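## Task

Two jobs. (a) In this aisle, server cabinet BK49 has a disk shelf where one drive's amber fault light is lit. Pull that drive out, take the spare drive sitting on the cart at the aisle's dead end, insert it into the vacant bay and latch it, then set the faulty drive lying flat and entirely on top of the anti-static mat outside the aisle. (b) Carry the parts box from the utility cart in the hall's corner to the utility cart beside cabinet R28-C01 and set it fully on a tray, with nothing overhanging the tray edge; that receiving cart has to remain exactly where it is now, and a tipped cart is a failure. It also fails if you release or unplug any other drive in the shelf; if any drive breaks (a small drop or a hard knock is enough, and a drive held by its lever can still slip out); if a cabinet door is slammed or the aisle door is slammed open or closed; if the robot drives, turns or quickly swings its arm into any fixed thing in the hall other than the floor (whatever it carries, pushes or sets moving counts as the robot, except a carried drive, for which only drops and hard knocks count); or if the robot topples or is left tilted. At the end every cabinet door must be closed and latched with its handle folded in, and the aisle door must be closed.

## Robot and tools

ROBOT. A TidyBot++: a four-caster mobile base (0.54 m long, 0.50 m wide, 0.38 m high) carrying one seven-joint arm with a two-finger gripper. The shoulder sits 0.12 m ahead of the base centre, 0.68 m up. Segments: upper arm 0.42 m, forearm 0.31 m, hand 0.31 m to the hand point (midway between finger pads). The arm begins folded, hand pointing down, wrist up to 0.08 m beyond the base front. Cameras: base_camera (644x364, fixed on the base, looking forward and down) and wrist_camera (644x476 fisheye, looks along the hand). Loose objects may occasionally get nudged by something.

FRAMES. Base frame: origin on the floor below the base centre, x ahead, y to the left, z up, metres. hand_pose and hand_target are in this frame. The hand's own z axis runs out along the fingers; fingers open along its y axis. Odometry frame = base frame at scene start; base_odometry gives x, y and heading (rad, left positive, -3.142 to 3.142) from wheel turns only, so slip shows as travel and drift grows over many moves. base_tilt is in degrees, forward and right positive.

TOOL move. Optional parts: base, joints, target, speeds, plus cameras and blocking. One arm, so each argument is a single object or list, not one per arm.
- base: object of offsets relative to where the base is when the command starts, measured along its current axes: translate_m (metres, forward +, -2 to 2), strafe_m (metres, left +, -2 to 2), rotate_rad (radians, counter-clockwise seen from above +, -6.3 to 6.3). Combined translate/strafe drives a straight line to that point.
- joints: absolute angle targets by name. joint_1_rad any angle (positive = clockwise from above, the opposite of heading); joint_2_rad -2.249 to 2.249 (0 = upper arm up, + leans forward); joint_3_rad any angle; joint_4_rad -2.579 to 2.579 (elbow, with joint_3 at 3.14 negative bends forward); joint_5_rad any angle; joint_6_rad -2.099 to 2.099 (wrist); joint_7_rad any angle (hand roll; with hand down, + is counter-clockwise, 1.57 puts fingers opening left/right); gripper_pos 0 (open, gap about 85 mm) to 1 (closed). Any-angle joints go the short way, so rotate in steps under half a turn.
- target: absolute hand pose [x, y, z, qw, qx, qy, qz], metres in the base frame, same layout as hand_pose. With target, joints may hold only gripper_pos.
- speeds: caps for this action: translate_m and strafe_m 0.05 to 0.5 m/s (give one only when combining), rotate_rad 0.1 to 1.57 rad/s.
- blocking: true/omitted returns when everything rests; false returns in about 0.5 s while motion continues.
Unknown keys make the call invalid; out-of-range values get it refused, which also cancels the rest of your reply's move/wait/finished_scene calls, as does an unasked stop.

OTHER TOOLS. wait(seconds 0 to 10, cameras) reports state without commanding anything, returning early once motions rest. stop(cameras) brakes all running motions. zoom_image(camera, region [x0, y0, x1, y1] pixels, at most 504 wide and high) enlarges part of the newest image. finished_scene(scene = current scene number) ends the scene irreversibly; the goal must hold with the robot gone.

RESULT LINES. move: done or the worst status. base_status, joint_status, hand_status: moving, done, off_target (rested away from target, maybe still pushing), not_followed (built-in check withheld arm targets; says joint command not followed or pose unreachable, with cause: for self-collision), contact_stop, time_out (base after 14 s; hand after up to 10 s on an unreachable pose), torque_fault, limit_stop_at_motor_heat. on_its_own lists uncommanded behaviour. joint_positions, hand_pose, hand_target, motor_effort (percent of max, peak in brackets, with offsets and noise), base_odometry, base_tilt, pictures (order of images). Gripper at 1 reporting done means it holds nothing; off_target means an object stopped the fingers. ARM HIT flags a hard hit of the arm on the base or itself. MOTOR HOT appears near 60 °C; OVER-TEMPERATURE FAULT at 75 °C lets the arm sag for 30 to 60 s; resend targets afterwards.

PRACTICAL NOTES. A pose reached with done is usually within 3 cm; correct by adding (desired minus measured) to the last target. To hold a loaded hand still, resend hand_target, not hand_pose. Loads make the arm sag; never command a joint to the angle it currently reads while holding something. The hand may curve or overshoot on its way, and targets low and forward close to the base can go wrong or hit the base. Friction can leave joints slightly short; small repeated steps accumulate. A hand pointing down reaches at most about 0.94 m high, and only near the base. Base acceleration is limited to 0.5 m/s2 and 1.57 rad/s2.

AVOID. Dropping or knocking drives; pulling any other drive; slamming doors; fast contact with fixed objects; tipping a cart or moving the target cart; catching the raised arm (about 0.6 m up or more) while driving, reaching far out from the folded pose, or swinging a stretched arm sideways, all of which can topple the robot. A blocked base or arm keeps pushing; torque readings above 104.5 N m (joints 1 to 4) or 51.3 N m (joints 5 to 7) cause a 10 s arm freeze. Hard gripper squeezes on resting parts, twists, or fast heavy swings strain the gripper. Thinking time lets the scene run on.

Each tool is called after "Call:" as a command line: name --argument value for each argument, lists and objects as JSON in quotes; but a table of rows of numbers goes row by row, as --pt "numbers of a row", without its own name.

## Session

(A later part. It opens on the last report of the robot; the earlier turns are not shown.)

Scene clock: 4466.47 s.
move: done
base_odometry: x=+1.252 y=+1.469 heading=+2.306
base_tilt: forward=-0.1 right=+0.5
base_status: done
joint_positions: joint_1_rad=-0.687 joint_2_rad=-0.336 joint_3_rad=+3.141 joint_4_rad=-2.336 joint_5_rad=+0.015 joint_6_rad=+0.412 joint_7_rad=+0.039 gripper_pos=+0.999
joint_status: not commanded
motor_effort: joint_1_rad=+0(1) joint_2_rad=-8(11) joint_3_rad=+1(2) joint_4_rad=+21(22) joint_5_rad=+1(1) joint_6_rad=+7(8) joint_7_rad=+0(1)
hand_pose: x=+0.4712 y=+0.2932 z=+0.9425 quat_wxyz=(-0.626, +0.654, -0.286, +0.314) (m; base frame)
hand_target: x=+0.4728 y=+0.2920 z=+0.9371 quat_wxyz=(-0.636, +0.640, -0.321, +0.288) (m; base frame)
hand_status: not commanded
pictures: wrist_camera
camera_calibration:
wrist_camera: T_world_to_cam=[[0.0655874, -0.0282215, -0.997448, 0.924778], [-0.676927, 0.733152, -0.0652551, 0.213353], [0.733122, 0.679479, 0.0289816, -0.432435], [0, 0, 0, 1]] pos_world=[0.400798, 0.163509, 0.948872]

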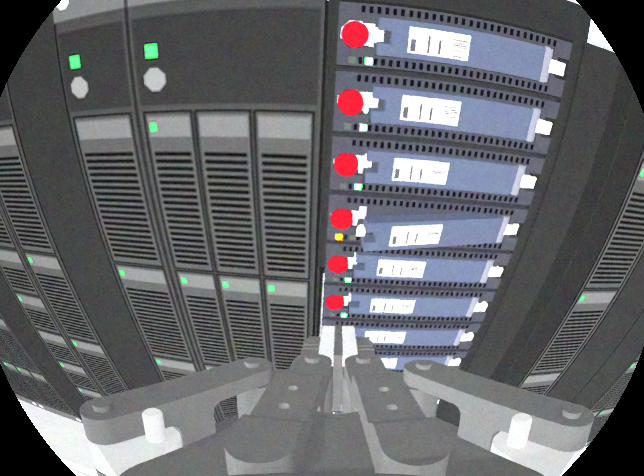

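Call:
move --base '{"translate_m": -0.14}' --speeds '{"translate_m": 0.1}' --cameras '[]'

Call:
move --joints '{"joint_1_rad": 0.0, "joint_7_rad": 1.51}' --cameras '[]'

Call:
move --base '{"strafe_m": 0.273}' --speeds '{"strafe_m": 0.15}' --joints '{"gripper_pos": 0.6}' --cameras '["wrist_camera"]'

Scene clock: 4497.17 s.
move: done
base_odometry: x=+1.346 y=+1.365 heading=+2.305
base_tilt: forward=-0.1 right=+0.5
base_status: done
joint_positions: joint_1_rad=-0.688 joint_2_rad=-0.335 joint_3_rad=+3.141 joint_4_rad=-2.336 joint_5_rad=+0.015 joint_6_rad=+0.412 joint_7_rad=+0.039 gripper_pos=+0.999
joint_status: not commanded
motor_effort: joint_1_rad=+0(1) joint_2_rad=-9(11) joint_3_rad=+1(2) joint_4_rad=+21(21) joint_5_rad=+1(1) joint_6_rad=+8(8) joint_7_rad=+0(1)
hand_pose: x=+0.4713 y=+0.2937 z=+0.9419 quat_wxyz=(-0.626, +0.654, -0.286, +0.314) (m; base frame)
hand_target: x=+0.4728 y=+0.2920 z=+0.9371 quat_wxyz=(-0.636, +0.640, -0.321, +0.288) (m; base frame)
hand_status: not commanded
pictures: none
No camera images: "cameras" was empty.

Scene clock: 4499.67 s.
move: done
base_odometry: x=+1.346 y=+1.365 heading=+2.305
base_tilt: forward=-0.1 right=+0.6
base_status: not commanded
joint_positions: joint_1_rad=-0.014 joint_2_rad=-0.335 joint_3_rad=+3.141 joint_4_rad=-2.336 joint_5_rad=+0.015 joint_6_rad=+0.412 joint_7_rad=+1.467 gripper_pos=+0.999
joint_status: all done
motor_effort: joint_1_rad=+1(2) joint_2_rad=-8(9) joint_3_rad=+0(1) joint_4_rad=+21(21) joint_5_rad=+1(1) joint_6_rad=+8(8) joint_7_rad=+0(2)
hand_pose: x=+0.5775 y=+0.0098 z=+0.9419 quat_wxyz=(-0.039, +0.713, -0.025, +0.699) (m; base frame)
hand_target: x=+0.5777 y=-0.0046 z=+0.9371 quat_wxyz=(-0.029, +0.714, -0.043, +0.698) (m; base frame)
hand_status: not commanded
pictures: none
No camera images: "cameras" was empty.

Scene clock: 4502.10 s.
move: done
base_odometry: x=+1.143 y=+1.182 heading=+2.305
base_tilt: forward=-0.1 right=+0.5
base_status: done
joint_positions: joint_1_rad=-0.011 joint_2_rad=-0.335 joint_3_rad=+3.141 joint_4_rad=-2.336 joint_5_rad=+0.015 joint_6_rad=+0.412 joint_7_rad=+1.469 gripper_pos=+0.600
joint_status: all done
motor_effort: joint_1_rad=+0(3) joint_2_rad=-9(10) joint_3_rad=+1(3) joint_4_rad=+21(21) joint_5_rad=+1(2) joint_6_rad=+8(8) joint_7_rad=+0(0)
hand_pose: x=+0.5776 y=+0.0083 z=+0.9419 quat_wxyz=(-0.037, +0.713, -0.025, +0.699) (m; base frame)
hand_target: x=+0.5777 y=-0.0046 z=+0.9371 quat_wxyz=(-0.029, +0.714, -0.043, +0.698) (m; base frame)
hand_status: not commanded
pictures: wrist_camera
camera_calibration:
wrist_camera: T_world_to_cam=[[0.0656102, -0.994761, -0.0783918, 0.0513883], [-0.0715247, 0.0736707, -0.994714, 1.02545], [0.995279, 0.0708704, -0.0663165, -0.373405], [0, 0, 0, 1]] pos_world=[0.441616, 0.00203658, 0.999299]

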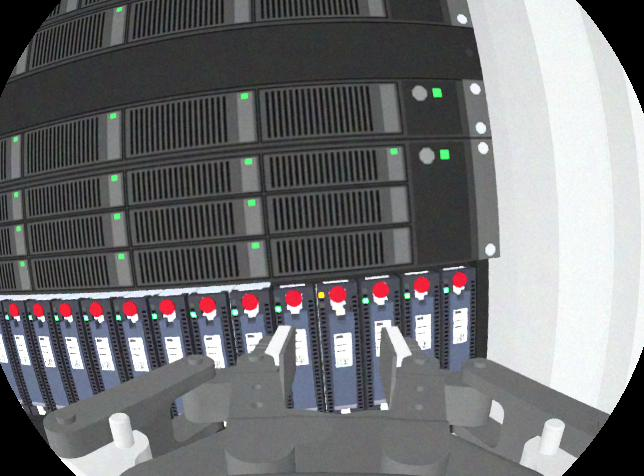

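Call:
zoom_image --camera "wrist_camera" --region '[290, 275, 400, 420]'

Scaled by 3.476.

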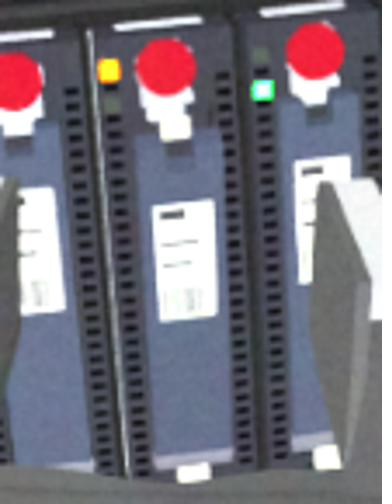

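Call:
move --joints '{"joint_1_rad": 0.01, "joint_4_rad": -2.378, "joint_7_rad": 1.585, "gripper_pos": 0.7}' --cameras '["wrist_camera"]'

Call:
zoom_image --camera "wrist_camera" --region '[270, 275, 400, 420]'

Scene clock: 4552.53 s.
move: done
base_odometry: x=+1.143 y=+1.182 heading=+2.305
base_tilt: forward=-0.1 right=+0.5
base_status: not commanded
joint_positions: joint_1_rad=-0.004 joint_2_rad=-0.335 joint_3_rad=+3.141 joint_4_rad=-2.362 joint_5_rad=+0.015 joint_6_rad=+0.412 joint_7_rad=+1.550 gripper_pos=+0.700
joint_status: all done
motor_effort: joint_1_rad=+0(2) joint_2_rad=-9(9) joint_3_rad=+1(1) joint_4_rad=+21(22) joint_5_rad=+1(1) joint_6_rad=+8(8) joint_7_rad=+0(1)
hand_pose: x=+0.5739 y=+0.0049 z=+0.9267 quat_wxyz=(-0.006, +0.723, +0.001, +0.691) (m; base frame)
hand_target: x=+0.5726 y=-0.0091 z=+0.9176 quat_wxyz=(+0.001, +0.727, -0.020, +0.686) (m; base frame)
hand_status: not commanded
pictures: wrist_camera
camera_calibration:
wrist_camera: T_world_to_cam=[[0.0600679, -0.998194, 0.00101954, -0.0232911], [-0.0957083, -0.00677607, -0.995386, 1.02521], [0.993595, 0.0596932, -0.0959425, -0.34202], [0, 0, 0, 1]] pos_world=[0.43935, 0.00411415, 0.987686]

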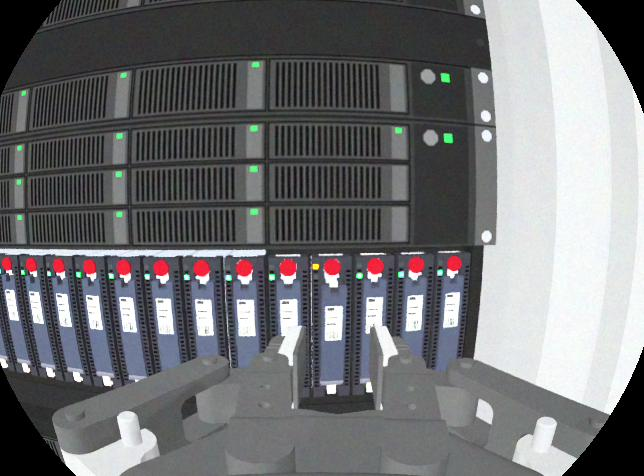

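Scaled by 3.476.

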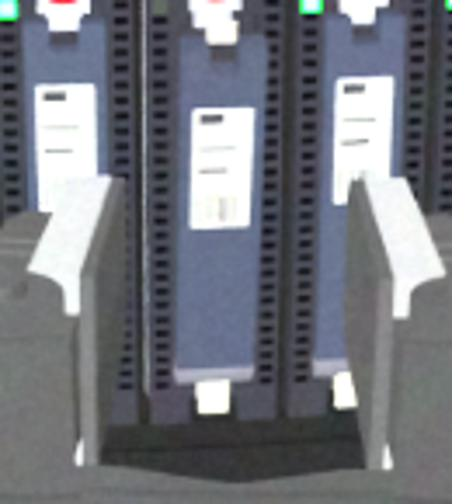

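Call:
move --base '{"translate_m": 0.07}' --speeds '{"translate_m": 0.06}' --cameras '["wrist_camera"]'

Call:
zoom_image --camera "wrist_camera" --region '[270, 295, 400, 420]'

Scene clock: 4568.63 s.
move: done
base_odometry: x=+1.096 y=+1.234 heading=+2.305
base_tilt: forward=-0.1 right=+0.5
base_status: done
joint_positions: joint_1_rad=-0.004 joint_2_rad=-0.334 joint_3_rad=+3.141 joint_4_rad=-2.362 joint_5_rad=+0.015 joint_6_rad=+0.412 joint_7_rad=+1.550 gripper_pos=+0.700
joint_status: not commanded
motor_effort: joint_1_rad=-1(1) joint_2_rad=-8(12) joint_3_rad=+1(1) joint_4_rad=+21(22) joint_5_rad=+1(1) joint_6_rad=+7(8) joint_7_rad=+0(1)
hand_pose: x=+0.5741 y=+0.0049 z=+0.9263 quat_wxyz=(-0.006, +0.723, +0.001, +0.691) (m; base frame)
hand_target: x=+0.5726 y=-0.0091 z=+0.9176 quat_wxyz=(+0.001, +0.727, -0.020, +0.686) (m; base frame)
hand_status: not commanded
pictures: wrist_camera
camera_calibration:
wrist_camera: T_world_to_cam=[[0.0600789, -0.998193, 0.00106446, -0.0233581], [-0.0966049, -0.0068758, -0.995299, 1.02525], [0.993508, 0.0596937, -0.0968435, -0.341416], [0, 0, 0, 1]] pos_world=[0.439647, 0.00411386, 0.987387]

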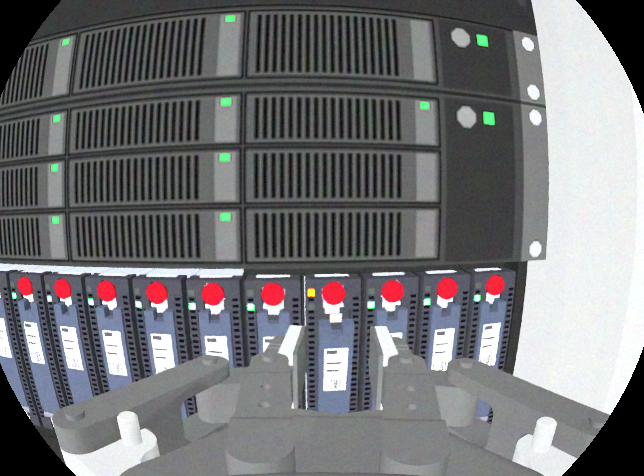

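Scaled by 3.877.

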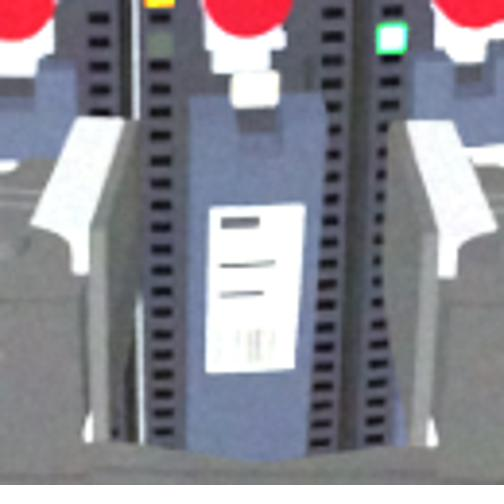

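Call:
move --base '{"translate_m": 0.018}' --speeds '{"translate_m": 0.05}' --cameras '["wrist_camera"]'

Call:
zoom_image --camera "wrist_camera" --region '[270, 295, 400, 420]'

Scene clock: 4576.50 s.
move: done
base_odometry: x=+1.084 y=+1.247 heading=+2.306
base_tilt: forward=-0.1 right=+0.4
base_status: done
joint_positions: joint_1_rad=-0.004 joint_2_rad=-0.334 joint_3_rad=+3.141 joint_4_rad=-2.362 joint_5_rad=+0.015 joint_6_rad=+0.412 joint_7_rad=+1.550 gripper_pos=+0.700
joint_status: not commanded
motor_effort: joint_1_rad=-1(1) joint_2_rad=-9(12) joint_3_rad=+1(1) joint_4_rad=+21(21) joint_5_rad=+1(1) joint_6_rad=+7(8) joint_7_rad=+0(0)
hand_pose: x=+0.5742 y=+0.0049 z=+0.9261 quat_wxyz=(-0.006, +0.723, +0.001, +0.691) (m; base frame)
hand_target: x=+0.5726 y=-0.0091 z=+0.9176 quat_wxyz=(+0.001, +0.727, -0.020, +0.686) (m; base frame)
hand_status: not commanded
pictures: wrist_camera
camera_calibration:
wrist_camera: T_world_to_cam=[[0.0600776, -0.998193, 0.00104666, -0.0233458], [-0.0969029, -0.00687582, -0.99527, 1.02526], [0.993479, 0.059692, -0.0971409, -0.341218], [0, 0, 0, 1]] pos_world=[0.439746, 0.00411386, 0.987288]

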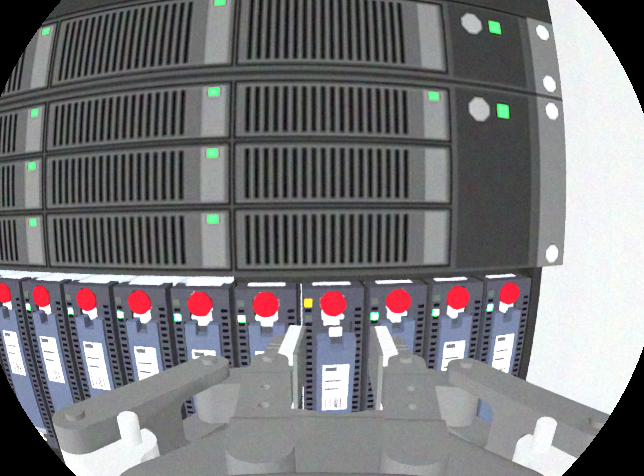

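Scaled by 3.877.

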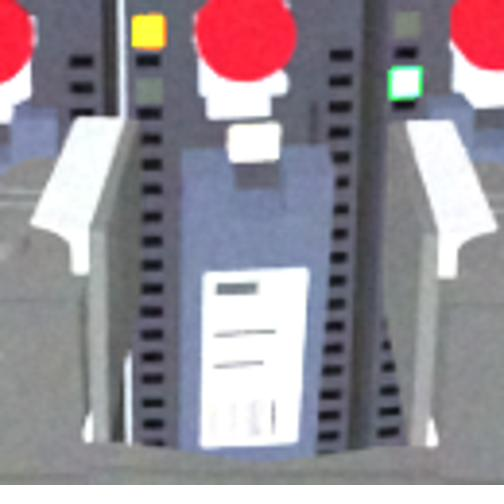

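Call:
move --joints '{"gripper_pos": 0.84}' --cameras '["wrist_camera"]'

Call:
zoom_image --camera "wrist_camera" --region '[270, 295, 400, 420]'

Scene clock: 4586.07 s.
move: done
base_odometry: x=+1.084 y=+1.247 heading=+2.306
base_tilt: forward=-0.1 right=+0.5
base_status: not commanded
joint_positions: joint_1_rad=-0.003 joint_2_rad=-0.334 joint_3_rad=+3.140 joint_4_rad=-2.362 joint_5_rad=+0.015 joint_6_rad=+0.412 joint_7_rad=+1.550 gripper_pos=+0.834
joint_status: all done
motor_effort: joint_1_rad=+2(3) joint_2_rad=-8(9) joint_3_rad=+2(4) joint_4_rad=+20(21) joint_5_rad=+0(1) joint_6_rad=+7(8) joint_7_rad=+0(1)
hand_pose: x=+0.5742 y=+0.0054 z=+0.9261 quat_wxyz=(-0.006, +0.723, +0.001, +0.691) (m; base frame)
hand_target: x=+0.5726 y=-0.0091 z=+0.9176 quat_wxyz=(+0.001, +0.727, -0.020, +0.686) (m; base frame)
hand_status: not commanded
pictures: wrist_camera
camera_calibration:
wrist_camera: T_world_to_cam=[[0.0610216, -0.998135, 0.00146213, -0.0236685], [-0.0968741, -0.00738039, -0.995269, 1.02524], [0.993424, 0.0605913, -0.0971438, -0.341125], [0, 0, 0, 1]] pos_world=[0.439646, 0.00461151, 0.987288]

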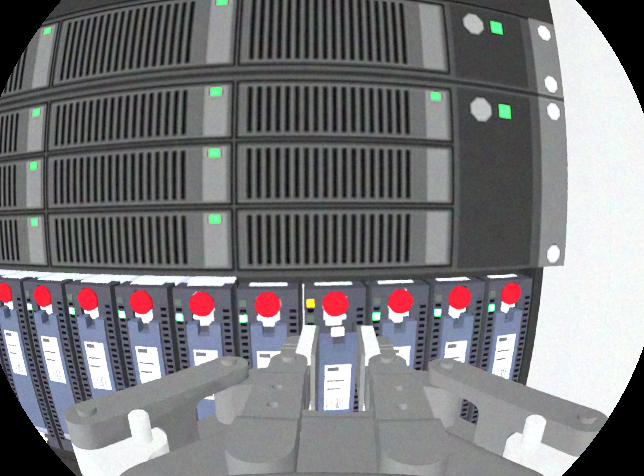

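Scaled by 3.877.

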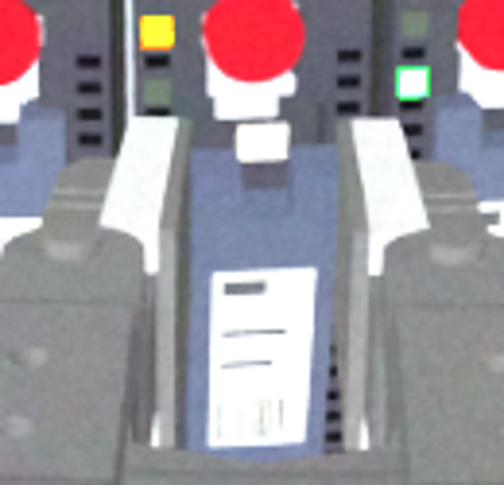

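Call:
move --joints '{"gripper_pos": 0.87}' --cameras '[]'

Call:
move --base '{"translate_m": -0.01}' --speeds '{"translate_m": 0.05}' --cameras '["wrist_camera"]'

Call:
zoom_image --camera "wrist_camera" --region '[270, 295, 400, 420]'

Scene clock: 4591.53 s.
move: done
base_odometry: x=+1.084 y=+1.247 heading=+2.306
base_tilt: forward=-0.1 right=+0.5
base_status: not commanded
joint_positions: joint_1_rad=-0.003 joint_2_rad=-0.334 joint_3_rad=+3.140 joint_4_rad=-2.362 joint_5_rad=+0.015 joint_6_rad=+0.412 joint_7_rad=+1.550 gripper_pos=+0.854
joint_status: all done
motor_effort: joint_1_rad=+2(2) joint_2_rad=-7(7) joint_3_rad=+3(3) joint_4_rad=+21(21) joint_5_rad=+0(0) joint_6_rad=+7(7) joint_7_rad=+1(1)
hand_pose: x=+0.5742 y=+0.0054 z=+0.9261 quat_wxyz=(-0.006, +0.723, +0.001, +0.691) (m; base frame)
hand_target: x=+0.5726 y=-0.0091 z=+0.9176 quat_wxyz=(+0.001, +0.727, -0.020, +0.686) (m; base frame)
hand_status: not commanded
pictures: none
No camera images: "cameras" was empty.

Scene clock: 4592.20 s.
move: done
base_odometry: x=+1.091 y=+1.240 heading=+2.306
base_tilt: forward=-0.1 right=+0.5
base_status: done
joint_positions: joint_1_rad=-0.003 joint_2_rad=-0.329 joint_3_rad=+3.140 joint_4_rad=-2.362 joint_5_rad=+0.015 joint_6_rad=+0.412 joint_7_rad=+1.550 gripper_pos=+0.854
joint_status: not commanded
motor_effort: joint_1_rad=+1(1) joint_2_rad=-10(12) joint_3_rad=+1(2) joint_4_rad=+19(21) joint_5_rad=+1(1) joint_6_rad=+6(8) joint_7_rad=+1(1)
hand_pose: x=+0.5752 y=+0.0051 z=+0.9243 quat_wxyz=(-0.006, +0.725, +0.001, +0.689) (m; base frame)
hand_target: x=+0.5726 y=-0.0091 z=+0.9176 quat_wxyz=(+0.001, +0.727, -0.020, +0.686) (m; base frame)
hand_status: not commanded
pictures: wrist_camera
camera_calibration:
wrist_camera: T_world_to_cam=[[0.0603196, -0.998178, 0.00118983, -0.0234657], [-0.100884, -0.00728227, -0.994872, 1.02555], [0.993068, 0.0598902, -0.101139, -0.338404], [0, 0, 0, 1]] pos_world=[0.440935, 0.00431248, 0.986093]

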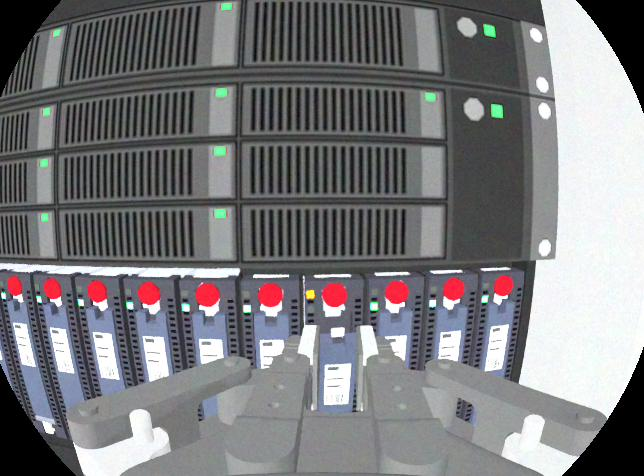

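Scaled by 3.877.

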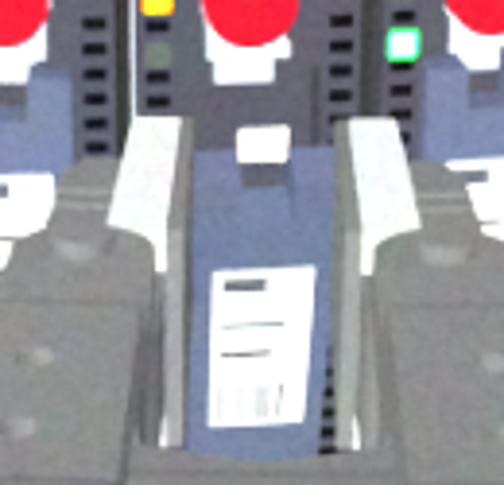

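Call:
move --base '{"translate_m": -0.015}' --speeds '{"translate_m": 0.05}' --cameras '["wrist_camera"]'

Call:
zoom_image --camera "wrist_camera" --region '[270, 275, 400, 420]'

Scene clock: 4597.50 s.
move: done
base_odometry: x=+1.101 y=+1.229 heading=+2.306
base_tilt: forward=-0.1 right=+0.5
base_status: done
joint_positions: joint_1_rad=-0.001 joint_2_rad=-0.325 joint_3_rad=+3.140 joint_4_rad=-2.365 joint_5_rad=+0.015 joint_6_rad=+0.412 joint_7_rad=+1.550 gripper_pos=+0.854
joint_status: not commanded
motor_effort: joint_1_rad=+0(1) joint_2_rad=-11(15) joint_3_rad=+0(1) joint_4_rad=+19(22) joint_5_rad=+2(2) joint_6_rad=+7(9) joint_7_rad=+1(1)
hand_pose: x=+0.5759 y=+0.0042 z=+0.9203 quat_wxyz=(-0.005, +0.727, +0.000, +0.686) (m; base frame)
hand_target: x=+0.5726 y=-0.0091 z=+0.9176 quat_wxyz=(+0.001, +0.727, -0.020, +0.686) (m; base frame)
hand_status: not commanded
pictures: wrist_camera
camera_calibration:
wrist_camera: T_world_to_cam=[[0.0583243, -0.998297, 0.000822244, -0.0228859], [-0.108598, -0.00716347, -0.99406, 1.0253], [0.992373, 0.0578885, -0.108831, -0.331965], [0, 0, 0, 1]] pos_world=[0.442114, 0.00371478, 0.983103]

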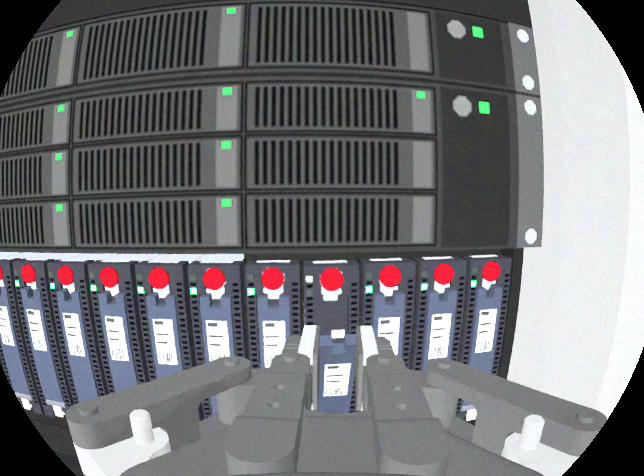

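Scaled by 3.476.

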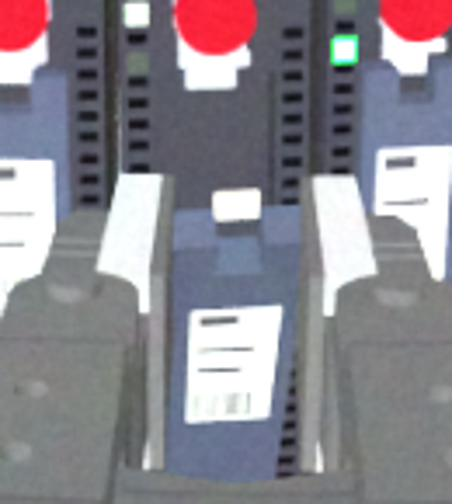

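Call:
move --base '{"translate_m": -0.015}' --speeds '{"translate_m": 0.05}' --joints '{"joint_4_rad": -2.39}' --cameras '["wrist_camera"]'

Call:
zoom_image --camera "wrist_camera" --region '[270, 275, 400, 420]'

Scene clock: 4603.60 s.
move: done
base_odometry: x=+1.111 y=+1.217 heading=+2.305
base_tilt: forward=-0.1 right=+0.5
base_status: done
joint_positions: joint_1_rad=+0.001 joint_2_rad=-0.321 joint_3_rad=+3.140 joint_4_rad=-2.370 joint_5_rad=+0.015 joint_6_rad=+0.412 joint_7_rad=+1.550 gripper_pos=+0.854
joint_status: all done
motor_effort: joint_1_rad=-1(2) joint_2_rad=-11(16) joint_3_rad=-1(1) joint_4_rad=+19(21) joint_5_rad=+2(3) joint_6_rad=+7(8) joint_7_rad=+1(2)
hand_pose: x=+0.5760 y=+0.0034 z=+0.9156 quat_wxyz=(-0.004, +0.730, +0.000, +0.683) (m; base frame)
hand_target: x=+0.5706 y=-0.0091 z=+0.9105 quat_wxyz=(+0.001, +0.731, -0.020, +0.682) (m; base frame)
hand_status: not commanded
pictures: wrist_camera
camera_calibration:
wrist_camera: T_world_to_cam=[[0.0564223, -0.998407, 0.00031183, -0.022182], [-0.117527, -0.00695188, -0.993045, 1.02478], [0.991466, 0.0559933, -0.117732, -0.323964], [0, 0, 0, 1]] pos_world=[0.44289, 0.00311725, 0.979514]

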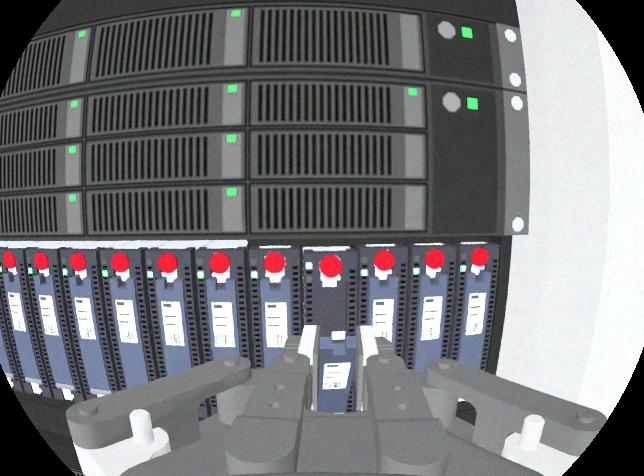

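Scaled by 3.476.

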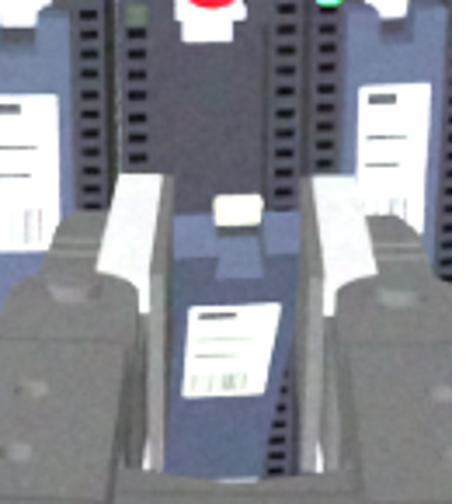

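Call:
move --base '{"translate_m": -0.015}' --speeds '{"translate_m": 0.05}' --joints '{"joint_4_rad": -2.41}' --cameras '["wrist_camera"]'

Call:
zoom_image --camera "wrist_camera" --region '[270, 255, 400, 420]'

Scene clock: 4611.23 s.
move: done
base_odometry: x=+1.122 y=+1.206 heading=+2.305
base_tilt: forward=-0.1 right=+0.5
base_status: done
joint_positions: joint_1_rad=+0.004 joint_2_rad=-0.319 joint_3_rad=+3.140 joint_4_rad=-2.383 joint_5_rad=+0.015 joint_6_rad=+0.412 joint_7_rad=+1.550 gripper_pos=+0.854
joint_status: all done
motor_effort: joint_1_rad=-2(3) joint_2_rad=-10(17) joint_3_rad=-1(2) joint_4_rad=+17(20) joint_5_rad=+2(3) joint_6_rad=+6(8) joint_7_rad=+1(2)
hand_pose: x=+0.5742 y=+0.0021 z=+0.9073 quat_wxyz=(-0.003, +0.735, -0.001, +0.678) (m; base frame)
hand_target: x=+0.5671 y=-0.0090 z=+0.8988 quat_wxyz=(+0.001, +0.738, -0.020, +0.675) (m; base frame)
hand_status: not commanded
pictures: wrist_camera
camera_calibration:
wrist_camera: T_world_to_cam=[[0.0536902, -0.998557, -0.000553326, -0.020972], [-0.131757, -0.00653503, -0.99126, 1.02297], [0.989827, 0.0532939, -0.131918, -0.309186], [0, 0, 0, 1]] pos_world=[0.441951, 0.0022211, 0.973233]

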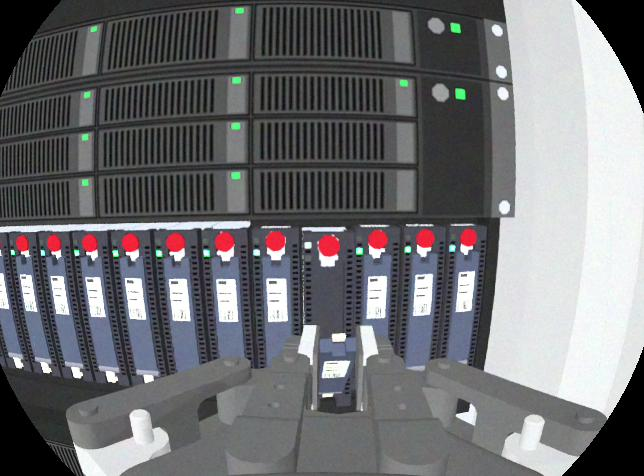

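Scaled by 3.055.

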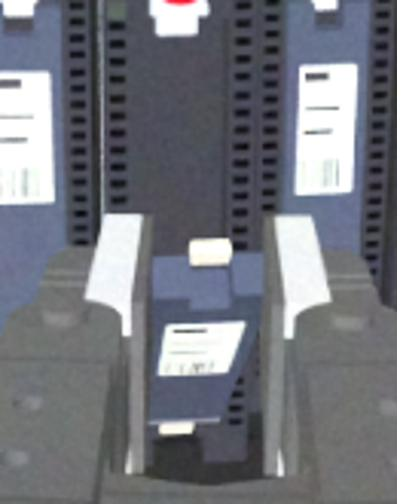

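Call:
move --base '{"translate_m": -0.015}' --speeds '{"translate_m": 0.05}' --joints '{"joint_4_rad": -2.435, "joint_1_rad": 0.0}' --cameras '["wrist_camera"]'

Call:
zoom_image --camera "wrist_camera" --region '[270, 225, 400, 420]'

Scene clock: 4617.63 s.
move: off_target
base_odometry: x=+1.132 y=+1.195 heading=+2.305
base_tilt: forward=-0.1 right=+0.5
base_status: done
joint_positions: joint_1_rad=+0.004 joint_2_rad=-0.318 joint_3_rad=+3.141 joint_4_rad=-2.384 joint_5_rad=+0.015 joint_6_rad=+0.413 joint_7_rad=+1.550 gripper_pos=+0.854
joint_status: joint_4_rad off_target (ended at -2.384, target -2.435); the others done
motor_effort: joint_1_rad=-2(4) joint_2_rad=-10(16) joint_3_rad=-1(3) joint_4_rad=+13(17) joint_5_rad=+2(3) joint_6_rad=+3(5) joint_7_rad=+2(2)
hand_pose: x=+0.5741 y=+0.0017 z=+0.9064 quat_wxyz=(-0.003, +0.736, -0.002, +0.677) (m; base frame)
hand_target: x=+0.5624 y=-0.0046 z=+0.8842 quat_wxyz=(-0.002, +0.746, -0.016, +0.665) (m; base frame)
hand_status: not commanded
pictures: wrist_camera
camera_calibration:
wrist_camera: T_world_to_cam=[[0.0529559, -0.998597, -0.000831715, -0.020675], [-0.133071, -0.00623135, -0.991087, 1.02259], [0.989691, 0.0525945, -0.133215, -0.30795], [0, 0, 0, 1]] pos_world=[0.441948, 0.00192267, 0.972435]

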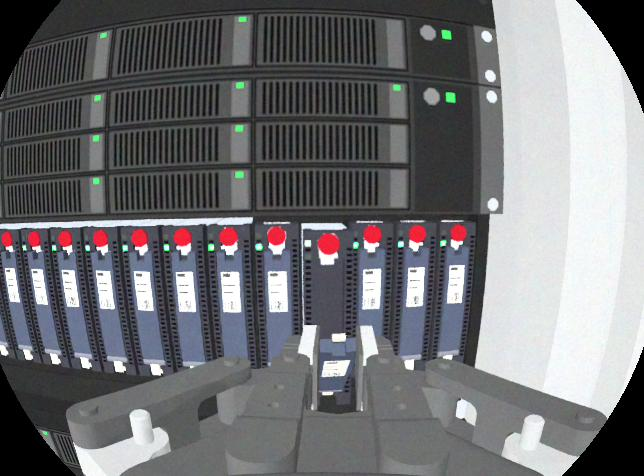

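Scaled by 2.585.

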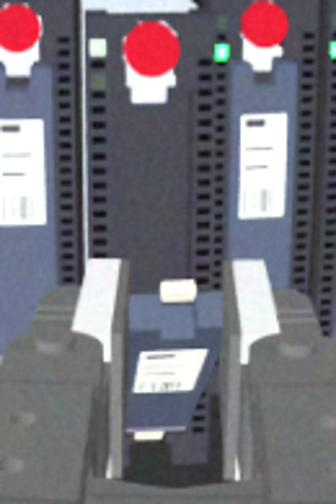

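Call:
move --joints '{"joint_4_rad": -2.392}' --base '{"translate_m": -0.02}' --speeds '{"translate_m": 0.05}' --cameras '["wrist_camera"]'

Call:
zoom_image --camera "wrist_camera" --region '[270, 205, 400, 420]'

Scene clock: 4636.00 s.
move: done
base_odometry: x=+1.145 y=+1.181 heading=+2.305
base_tilt: forward=-0.1 right=+0.5
base_status: done
joint_positions: joint_1_rad=+0.003 joint_2_rad=-0.317 joint_3_rad=+3.141 joint_4_rad=-2.382 joint_5_rad=+0.015 joint_6_rad=+0.413 joint_7_rad=+1.550 gripper_pos=+0.854
joint_status: all done
motor_effort: joint_1_rad=-1(4) joint_2_rad=-12(16) joint_3_rad=+0(3) joint_4_rad=+19(21) joint_5_rad=+2(3) joint_6_rad=+7(8) joint_7_rad=+1(2)
hand_pose: x=+0.5749 y=+0.0018 z=+0.9073 quat_wxyz=(-0.004, +0.735, -0.002, +0.678) (m; base frame)
hand_target: x=+0.5703 y=-0.0046 z=+0.9093 quat_wxyz=(-0.002, +0.732, -0.016, +0.681) (m; base frame)
hand_status: not commanded
pictures: wrist_camera
camera_calibration:
wrist_camera: T_world_to_cam=[[0.0532315, -0.998582, -0.00100397, -0.020671], [-0.131886, -0.00603387, -0.991246, 1.02312], [0.989835, 0.0528979, -0.13202, -0.309865], [0, 0, 0, 1]] pos_world=[0.442751, 0.00192295, 0.973234]

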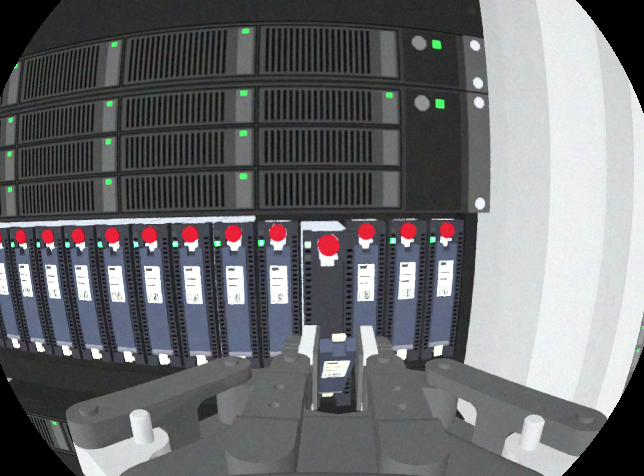

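Scaled by 2.344.

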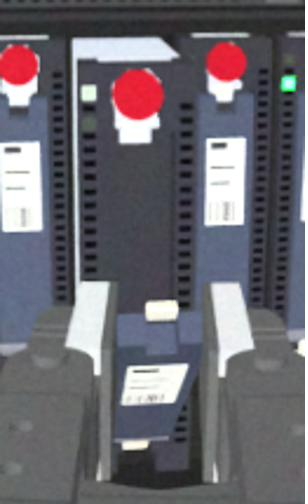

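Call:
move --joints '{"gripper_pos": 0.72}' --cameras '["wrist_camera"]'

Call:
move --base '{"translate_m": -0.08}' --speeds '{"translate_m": 0.06}' --cameras '["wrist_camera"]'

Call:
zoom_image --camera "wrist_camera" --region '[250, 195, 420, 420]'

Scene clock: 4660.47 s.
move: done
base_odometry: x=+1.145 y=+1.181 heading=+2.305
base_tilt: forward=-0.1 right=+0.5
base_status: not commanded
joint_positions: joint_1_rad=+0.003 joint_2_rad=-0.319 joint_3_rad=+3.141 joint_4_rad=-2.382 joint_5_rad=+0.015 joint_6_rad=+0.413 joint_7_rad=+1.551 gripper_pos=+0.720
joint_status: all done
motor_effort: joint_1_rad=-1(2) joint_2_rad=-9(13) joint_3_rad=+1(1) joint_4_rad=+21(21) joint_5_rad=+1(2) joint_6_rad=+7(9) joint_7_rad=+0(1)
hand_pose: x=+0.5745 y=+0.0018 z=+0.9082 quat_wxyz=(-0.003, +0.735, -0.001, +0.678) (m; base frame)
hand_target: x=+0.5703 y=-0.0046 z=+0.9093 quat_wxyz=(-0.002, +0.732, -0.016, +0.681) (m; base frame)
hand_status: not commanded
pictures: wrist_camera
camera_calibration:
wrist_camera: T_world_to_cam=[[0.0532653, -0.99858, 0.000195857, -0.0217253], [-0.130016, -0.00712964, -0.991486, 1.02304], [0.99008, 0.0527864, -0.130211, -0.311073], [0, 0, 0, 1]] pos_world=[0.442156, 0.00201986, 0.973831]

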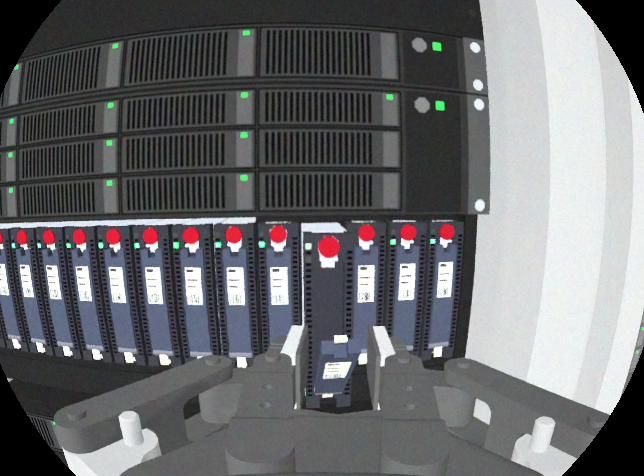

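Scene clock: 4662.27 s.
move: done
base_odometry: x=+1.199 y=+1.121 heading=+2.305
base_tilt: forward=-0.1 right=+0.6
base_status: done
joint_positions: joint_1_rad=+0.003 joint_2_rad=-0.320 joint_3_rad=+3.141 joint_4_rad=-2.382 joint_5_rad=+0.015 joint_6_rad=+0.413 joint_7_rad=+1.551 gripper_pos=+0.720
joint_status: not commanded
motor_effort: joint_1_rad=-1(1) joint_2_rad=-9(13) joint_3_rad=+0(1) joint_4_rad=+21(21) joint_5_rad=+1(1) joint_6_rad=+8(8) joint_7_rad=+0(1)
hand_pose: x=+0.5742 y=+0.0018 z=+0.9087 quat_wxyz=(-0.003, +0.734, -0.001, +0.679) (m; base frame)
hand_target: x=+0.5703 y=-0.0046 z=+0.9093 quat_wxyz=(-0.002, +0.732, -0.016, +0.681) (m; base frame)
hand_status: not commanded
pictures: wrist_camera
camera_calibration:
wrist_camera: T_world_to_cam=[[0.0532677, -0.99858, 0.000259632, -0.0217675], [-0.128821, -0.00712957, -0.991642, 1.02301], [0.990236, 0.052789, -0.129018, -0.31186], [0, 0, 0, 1]] pos_world=[0.441759, 0.00201985, 0.974229]

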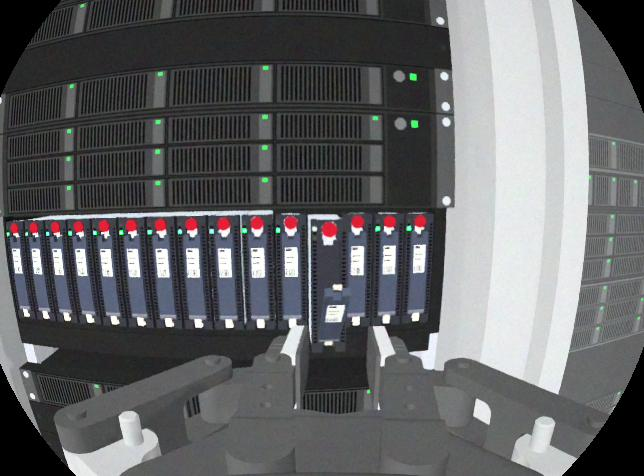

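Scaled by 2.240.

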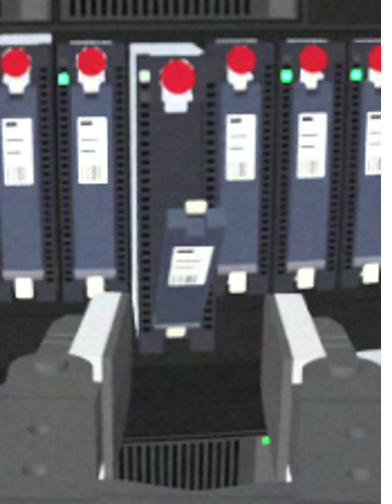

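Call:
move --joints '{"joint_4_rad": -2.318, "gripper_pos": 0.5}' --cameras '["wrist_camera"]'

Call:
zoom_image --camera "wrist_camera" --region '[250, 225, 420, 450]'

Scene clock: 4686.00 s.
move: done
base_odometry: x=+1.199 y=+1.121 heading=+2.305
base_tilt: forward=-0.1 right=+0.5
base_status: not commanded
joint_positions: joint_1_rad=+0.003 joint_2_rad=-0.320 joint_3_rad=+3.141 joint_4_rad=-2.327 joint_5_rad=+0.015 joint_6_rad=+0.413 joint_7_rad=+1.551 gripper_pos=+0.500
joint_status: all done
motor_effort: joint_1_rad=+0(1) joint_2_rad=-9(10) joint_3_rad=+1(1) joint_4_rad=+20(22) joint_5_rad=+1(1) joint_6_rad=+7(8) joint_7_rad=+0(0)
hand_pose: x=+0.5827 y=+0.0018 z=+0.9409 quat_wxyz=(-0.003, +0.715, -0.001, +0.699) (m; base frame)
hand_target: x=+0.5813 y=-0.0046 z=+0.9533 quat_wxyz=(-0.003, +0.706, -0.016, +0.708) (m; base frame)
hand_status: not commanded
pictures: wrist_camera
camera_calibration:
wrist_camera: T_world_to_cam=[[0.0531798, -0.99858, 0.00325828, -0.0251051], [-0.0746682, -0.00723021, -0.997182, 1.02963], [0.995789, 0.0527867, -0.0749466, -0.370256], [0, 0, 0, 1]] pos_world=[0.446912, 0.00191956, 0.99906]

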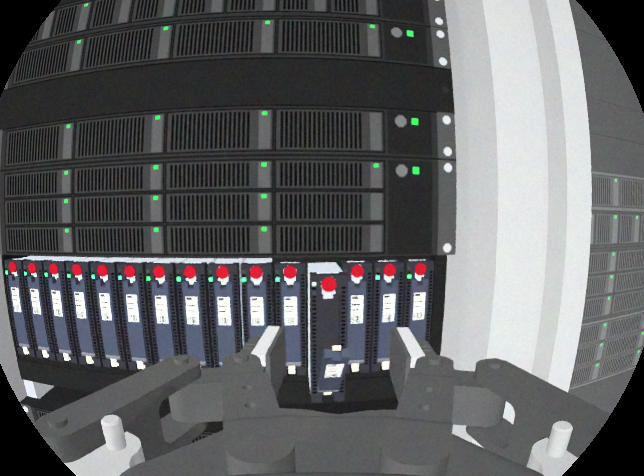

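Scaled by 2.240.

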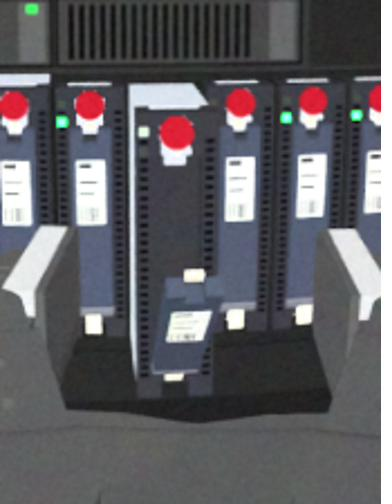

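Call:
move --base '{"translate_m": 0.09}' --speeds '{"translate_m": 0.06}' --cameras '["wrist_camera"]'

Call:
zoom_image --camera "wrist_camera" --region '[250, 235, 420, 450]'

Scene clock: 4701.47 s.
move: done
base_odometry: x=+1.138 y=+1.188 heading=+2.305
base_tilt: forward=-0.1 right=+0.5
base_status: done
joint_positions: joint_1_rad=+0.003 joint_2_rad=-0.321 joint_3_rad=+3.141 joint_4_rad=-2.327 joint_5_rad=+0.015 joint_6_rad=+0.413 joint_7_rad=+1.551 gripper_pos=+0.500
joint_status: not commanded
motor_effort: joint_1_rad=+0(1) joint_2_rad=-10(14) joint_3_rad=+1(1) joint_4_rad=+21(22) joint_5_rad=+1(1) joint_6_rad=+8(8) joint_7_rad=+0(0)
hand_pose: x=+0.5824 y=+0.0018 z=+0.9415 quat_wxyz=(-0.003, +0.715, -0.001, +0.699) (m; base frame)
hand_target: x=+0.5813 y=-0.0046 z=+0.9533 quat_wxyz=(-0.003, +0.706, -0.016, +0.708) (m; base frame)
hand_status: not commanded
pictures: wrist_camera
camera_calibration:
wrist_camera: T_world_to_cam=[[0.0531814, -0.998579, 0.00342198, -0.0252503], [-0.0734602, -0.00732978, -0.997271, 1.02965], [0.995879, 0.0527849, -0.0737457, -0.371064], [0, 0, 0, 1]] pos_world=[0.446516, 0.00191927, 0.999559]

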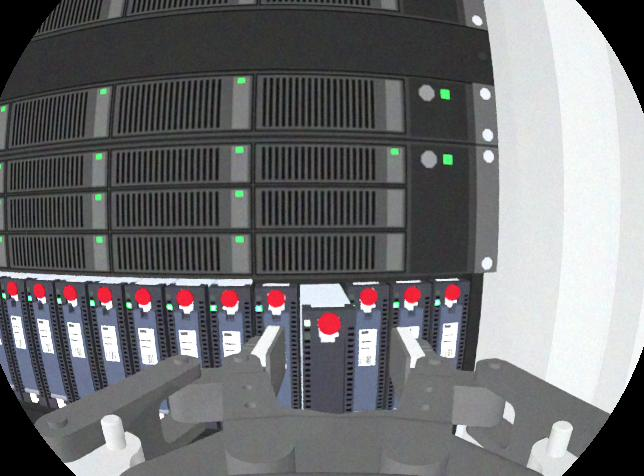

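Scaled by 2.344.

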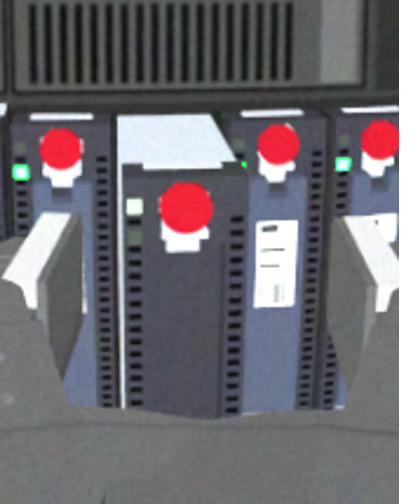

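Call:
move --base '{"strafe_m": 0.004}' --speeds '{"strafe_m": 0.05}' --cameras '[]'

Call:
move --base '{"translate_m": 0.03}' --speeds '{"translate_m": 0.05}' --cameras '["wrist_camera"]'

Call:
zoom_image --camera "wrist_camera" --region '[250, 235, 420, 450]'

Scene clock: 4713.57 s.
move: done
base_odometry: x=+1.136 y=+1.185 heading=+2.305
base_tilt: forward=-0.1 right=+0.5
base_status: done
joint_positions: joint_1_rad=+0.003 joint_2_rad=-0.321 joint_3_rad=+3.141 joint_4_rad=-2.327 joint_5_rad=+0.015 joint_6_rad=+0.413 joint_7_rad=+1.551 gripper_pos=+0.500
joint_status: not commanded
motor_effort: joint_1_rad=+0(2) joint_2_rad=-9(11) joint_3_rad=+0(3) joint_4_rad=+21(21) joint_5_rad=+1(1) joint_6_rad=+7(8) joint_7_rad=+0(0)
hand_pose: x=+0.5824 y=+0.0019 z=+0.9415 quat_wxyz=(-0.003, +0.715, -0.001, +0.699) (m; base frame)
hand_target: x=+0.5813 y=-0.0046 z=+0.9533 quat_wxyz=(-0.003, +0.706, -0.016, +0.708) (m; base frame)
hand_status: not commanded
pictures: none
No camera images: "cameras" was empty.

Scene clock: 4714.63 s.
move: done
base_odometry: x=+1.115 y=+1.207 heading=+2.306
base_tilt: forward=-0.1 right=+0.5
base_status: done
joint_positions: joint_1_rad=+0.003 joint_2_rad=-0.322 joint_3_rad=+3.141 joint_4_rad=-2.327 joint_5_rad=+0.015 joint_6_rad=+0.413 joint_7_rad=+1.551 gripper_pos=+0.500
joint_status: not commanded
motor_effort: joint_1_rad=+0(1) joint_2_rad=-9(13) joint_3_rad=+0(1) joint_4_rad=+21(22) joint_5_rad=+1(1) joint_6_rad=+8(8) joint_7_rad=+0(1)
hand_pose: x=+0.5822 y=+0.0019 z=+0.9419 quat_wxyz=(-0.003, +0.715, -0.001, +0.699) (m; base frame)
hand_target: x=+0.5813 y=-0.0046 z=+0.9533 quat_wxyz=(-0.003, +0.706, -0.016, +0.708) (m; base frame)
hand_status: not commanded
pictures: wrist_camera
camera_calibration:
wrist_camera: T_world_to_cam=[[0.0533806, -0.998568, 0.0034564, -0.0252591], [-0.0725618, -0.00733109, -0.997337, 1.02959], [0.995934, 0.0529876, -0.0728493, -0.371672], [0, 0, 0, 1]] pos_world=[0.446218, 0.00201907, 0.999858]

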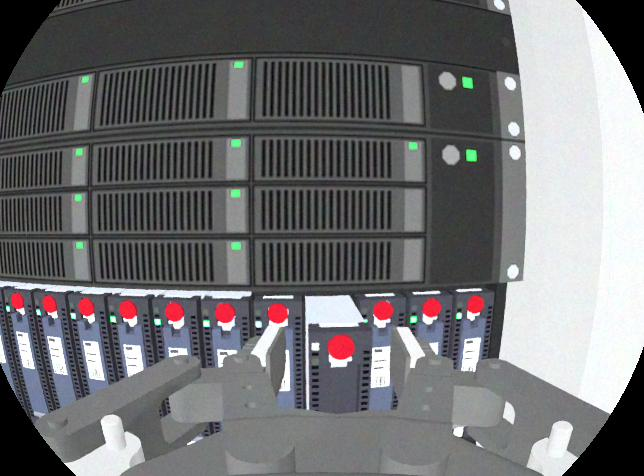

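Scaled by 2.344.

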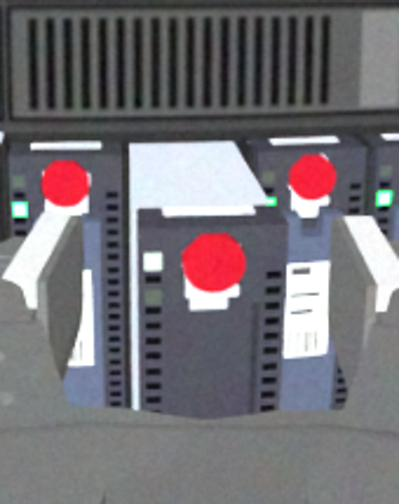

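Call:
move --base '{"translate_m": 0.022}' --speeds '{"translate_m": 0.05}' --cameras '["wrist_camera"]'

Call:
zoom_image --camera "wrist_camera" --region '[250, 235, 420, 450]'

Scene clock: 4724.13 s.
move: done
base_odometry: x=+1.100 y=+1.224 heading=+2.306
base_tilt: forward=-0.1 right=+0.5
base_status: done
joint_positions: joint_1_rad=+0.003 joint_2_rad=-0.323 joint_3_rad=+3.141 joint_4_rad=-2.327 joint_5_rad=+0.015 joint_6_rad=+0.413 joint_7_rad=+1.551 gripper_pos=+0.500
joint_status: not commanded
motor_effort: joint_1_rad=+0(1) joint_2_rad=-9(13) joint_3_rad=+0(1) joint_4_rad=+21(22) joint_5_rad=+1(1) joint_6_rad=+7(8) joint_7_rad=+0(0)
hand_pose: x=+0.5821 y=+0.0019 z=+0.9422 quat_wxyz=(-0.003, +0.715, -0.001, +0.700) (m; base frame)
hand_target: x=+0.5813 y=-0.0046 z=+0.9533 quat_wxyz=(-0.003, +0.706, -0.016, +0.708) (m; base frame)
hand_status: not commanded
pictures: wrist_camera
camera_calibration:
wrist_camera: T_world_to_cam=[[0.0533807, -0.998568, 0.00348324, -0.0252811], [-0.0720634, -0.00733138, -0.997373, 1.02949], [0.995971, 0.0529894, -0.0723516, -0.37208], [0, 0, 0, 1]] pos_world=[0.44612, 0.00201907, 0.999957]

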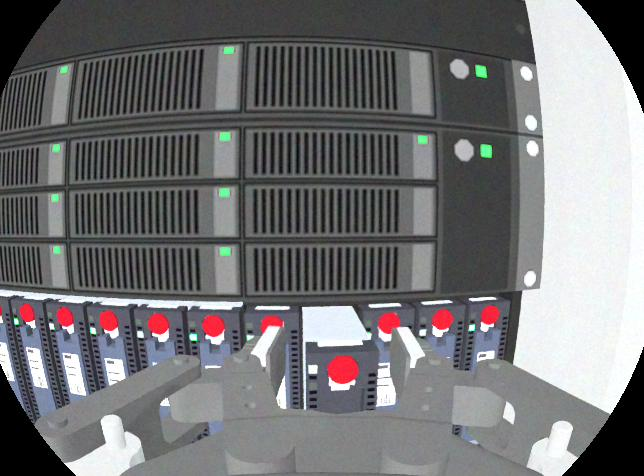

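Scaled by 2.344.

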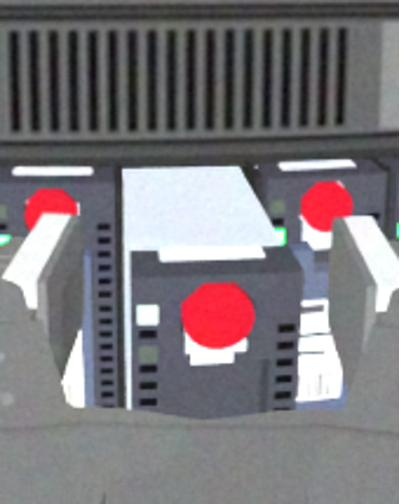

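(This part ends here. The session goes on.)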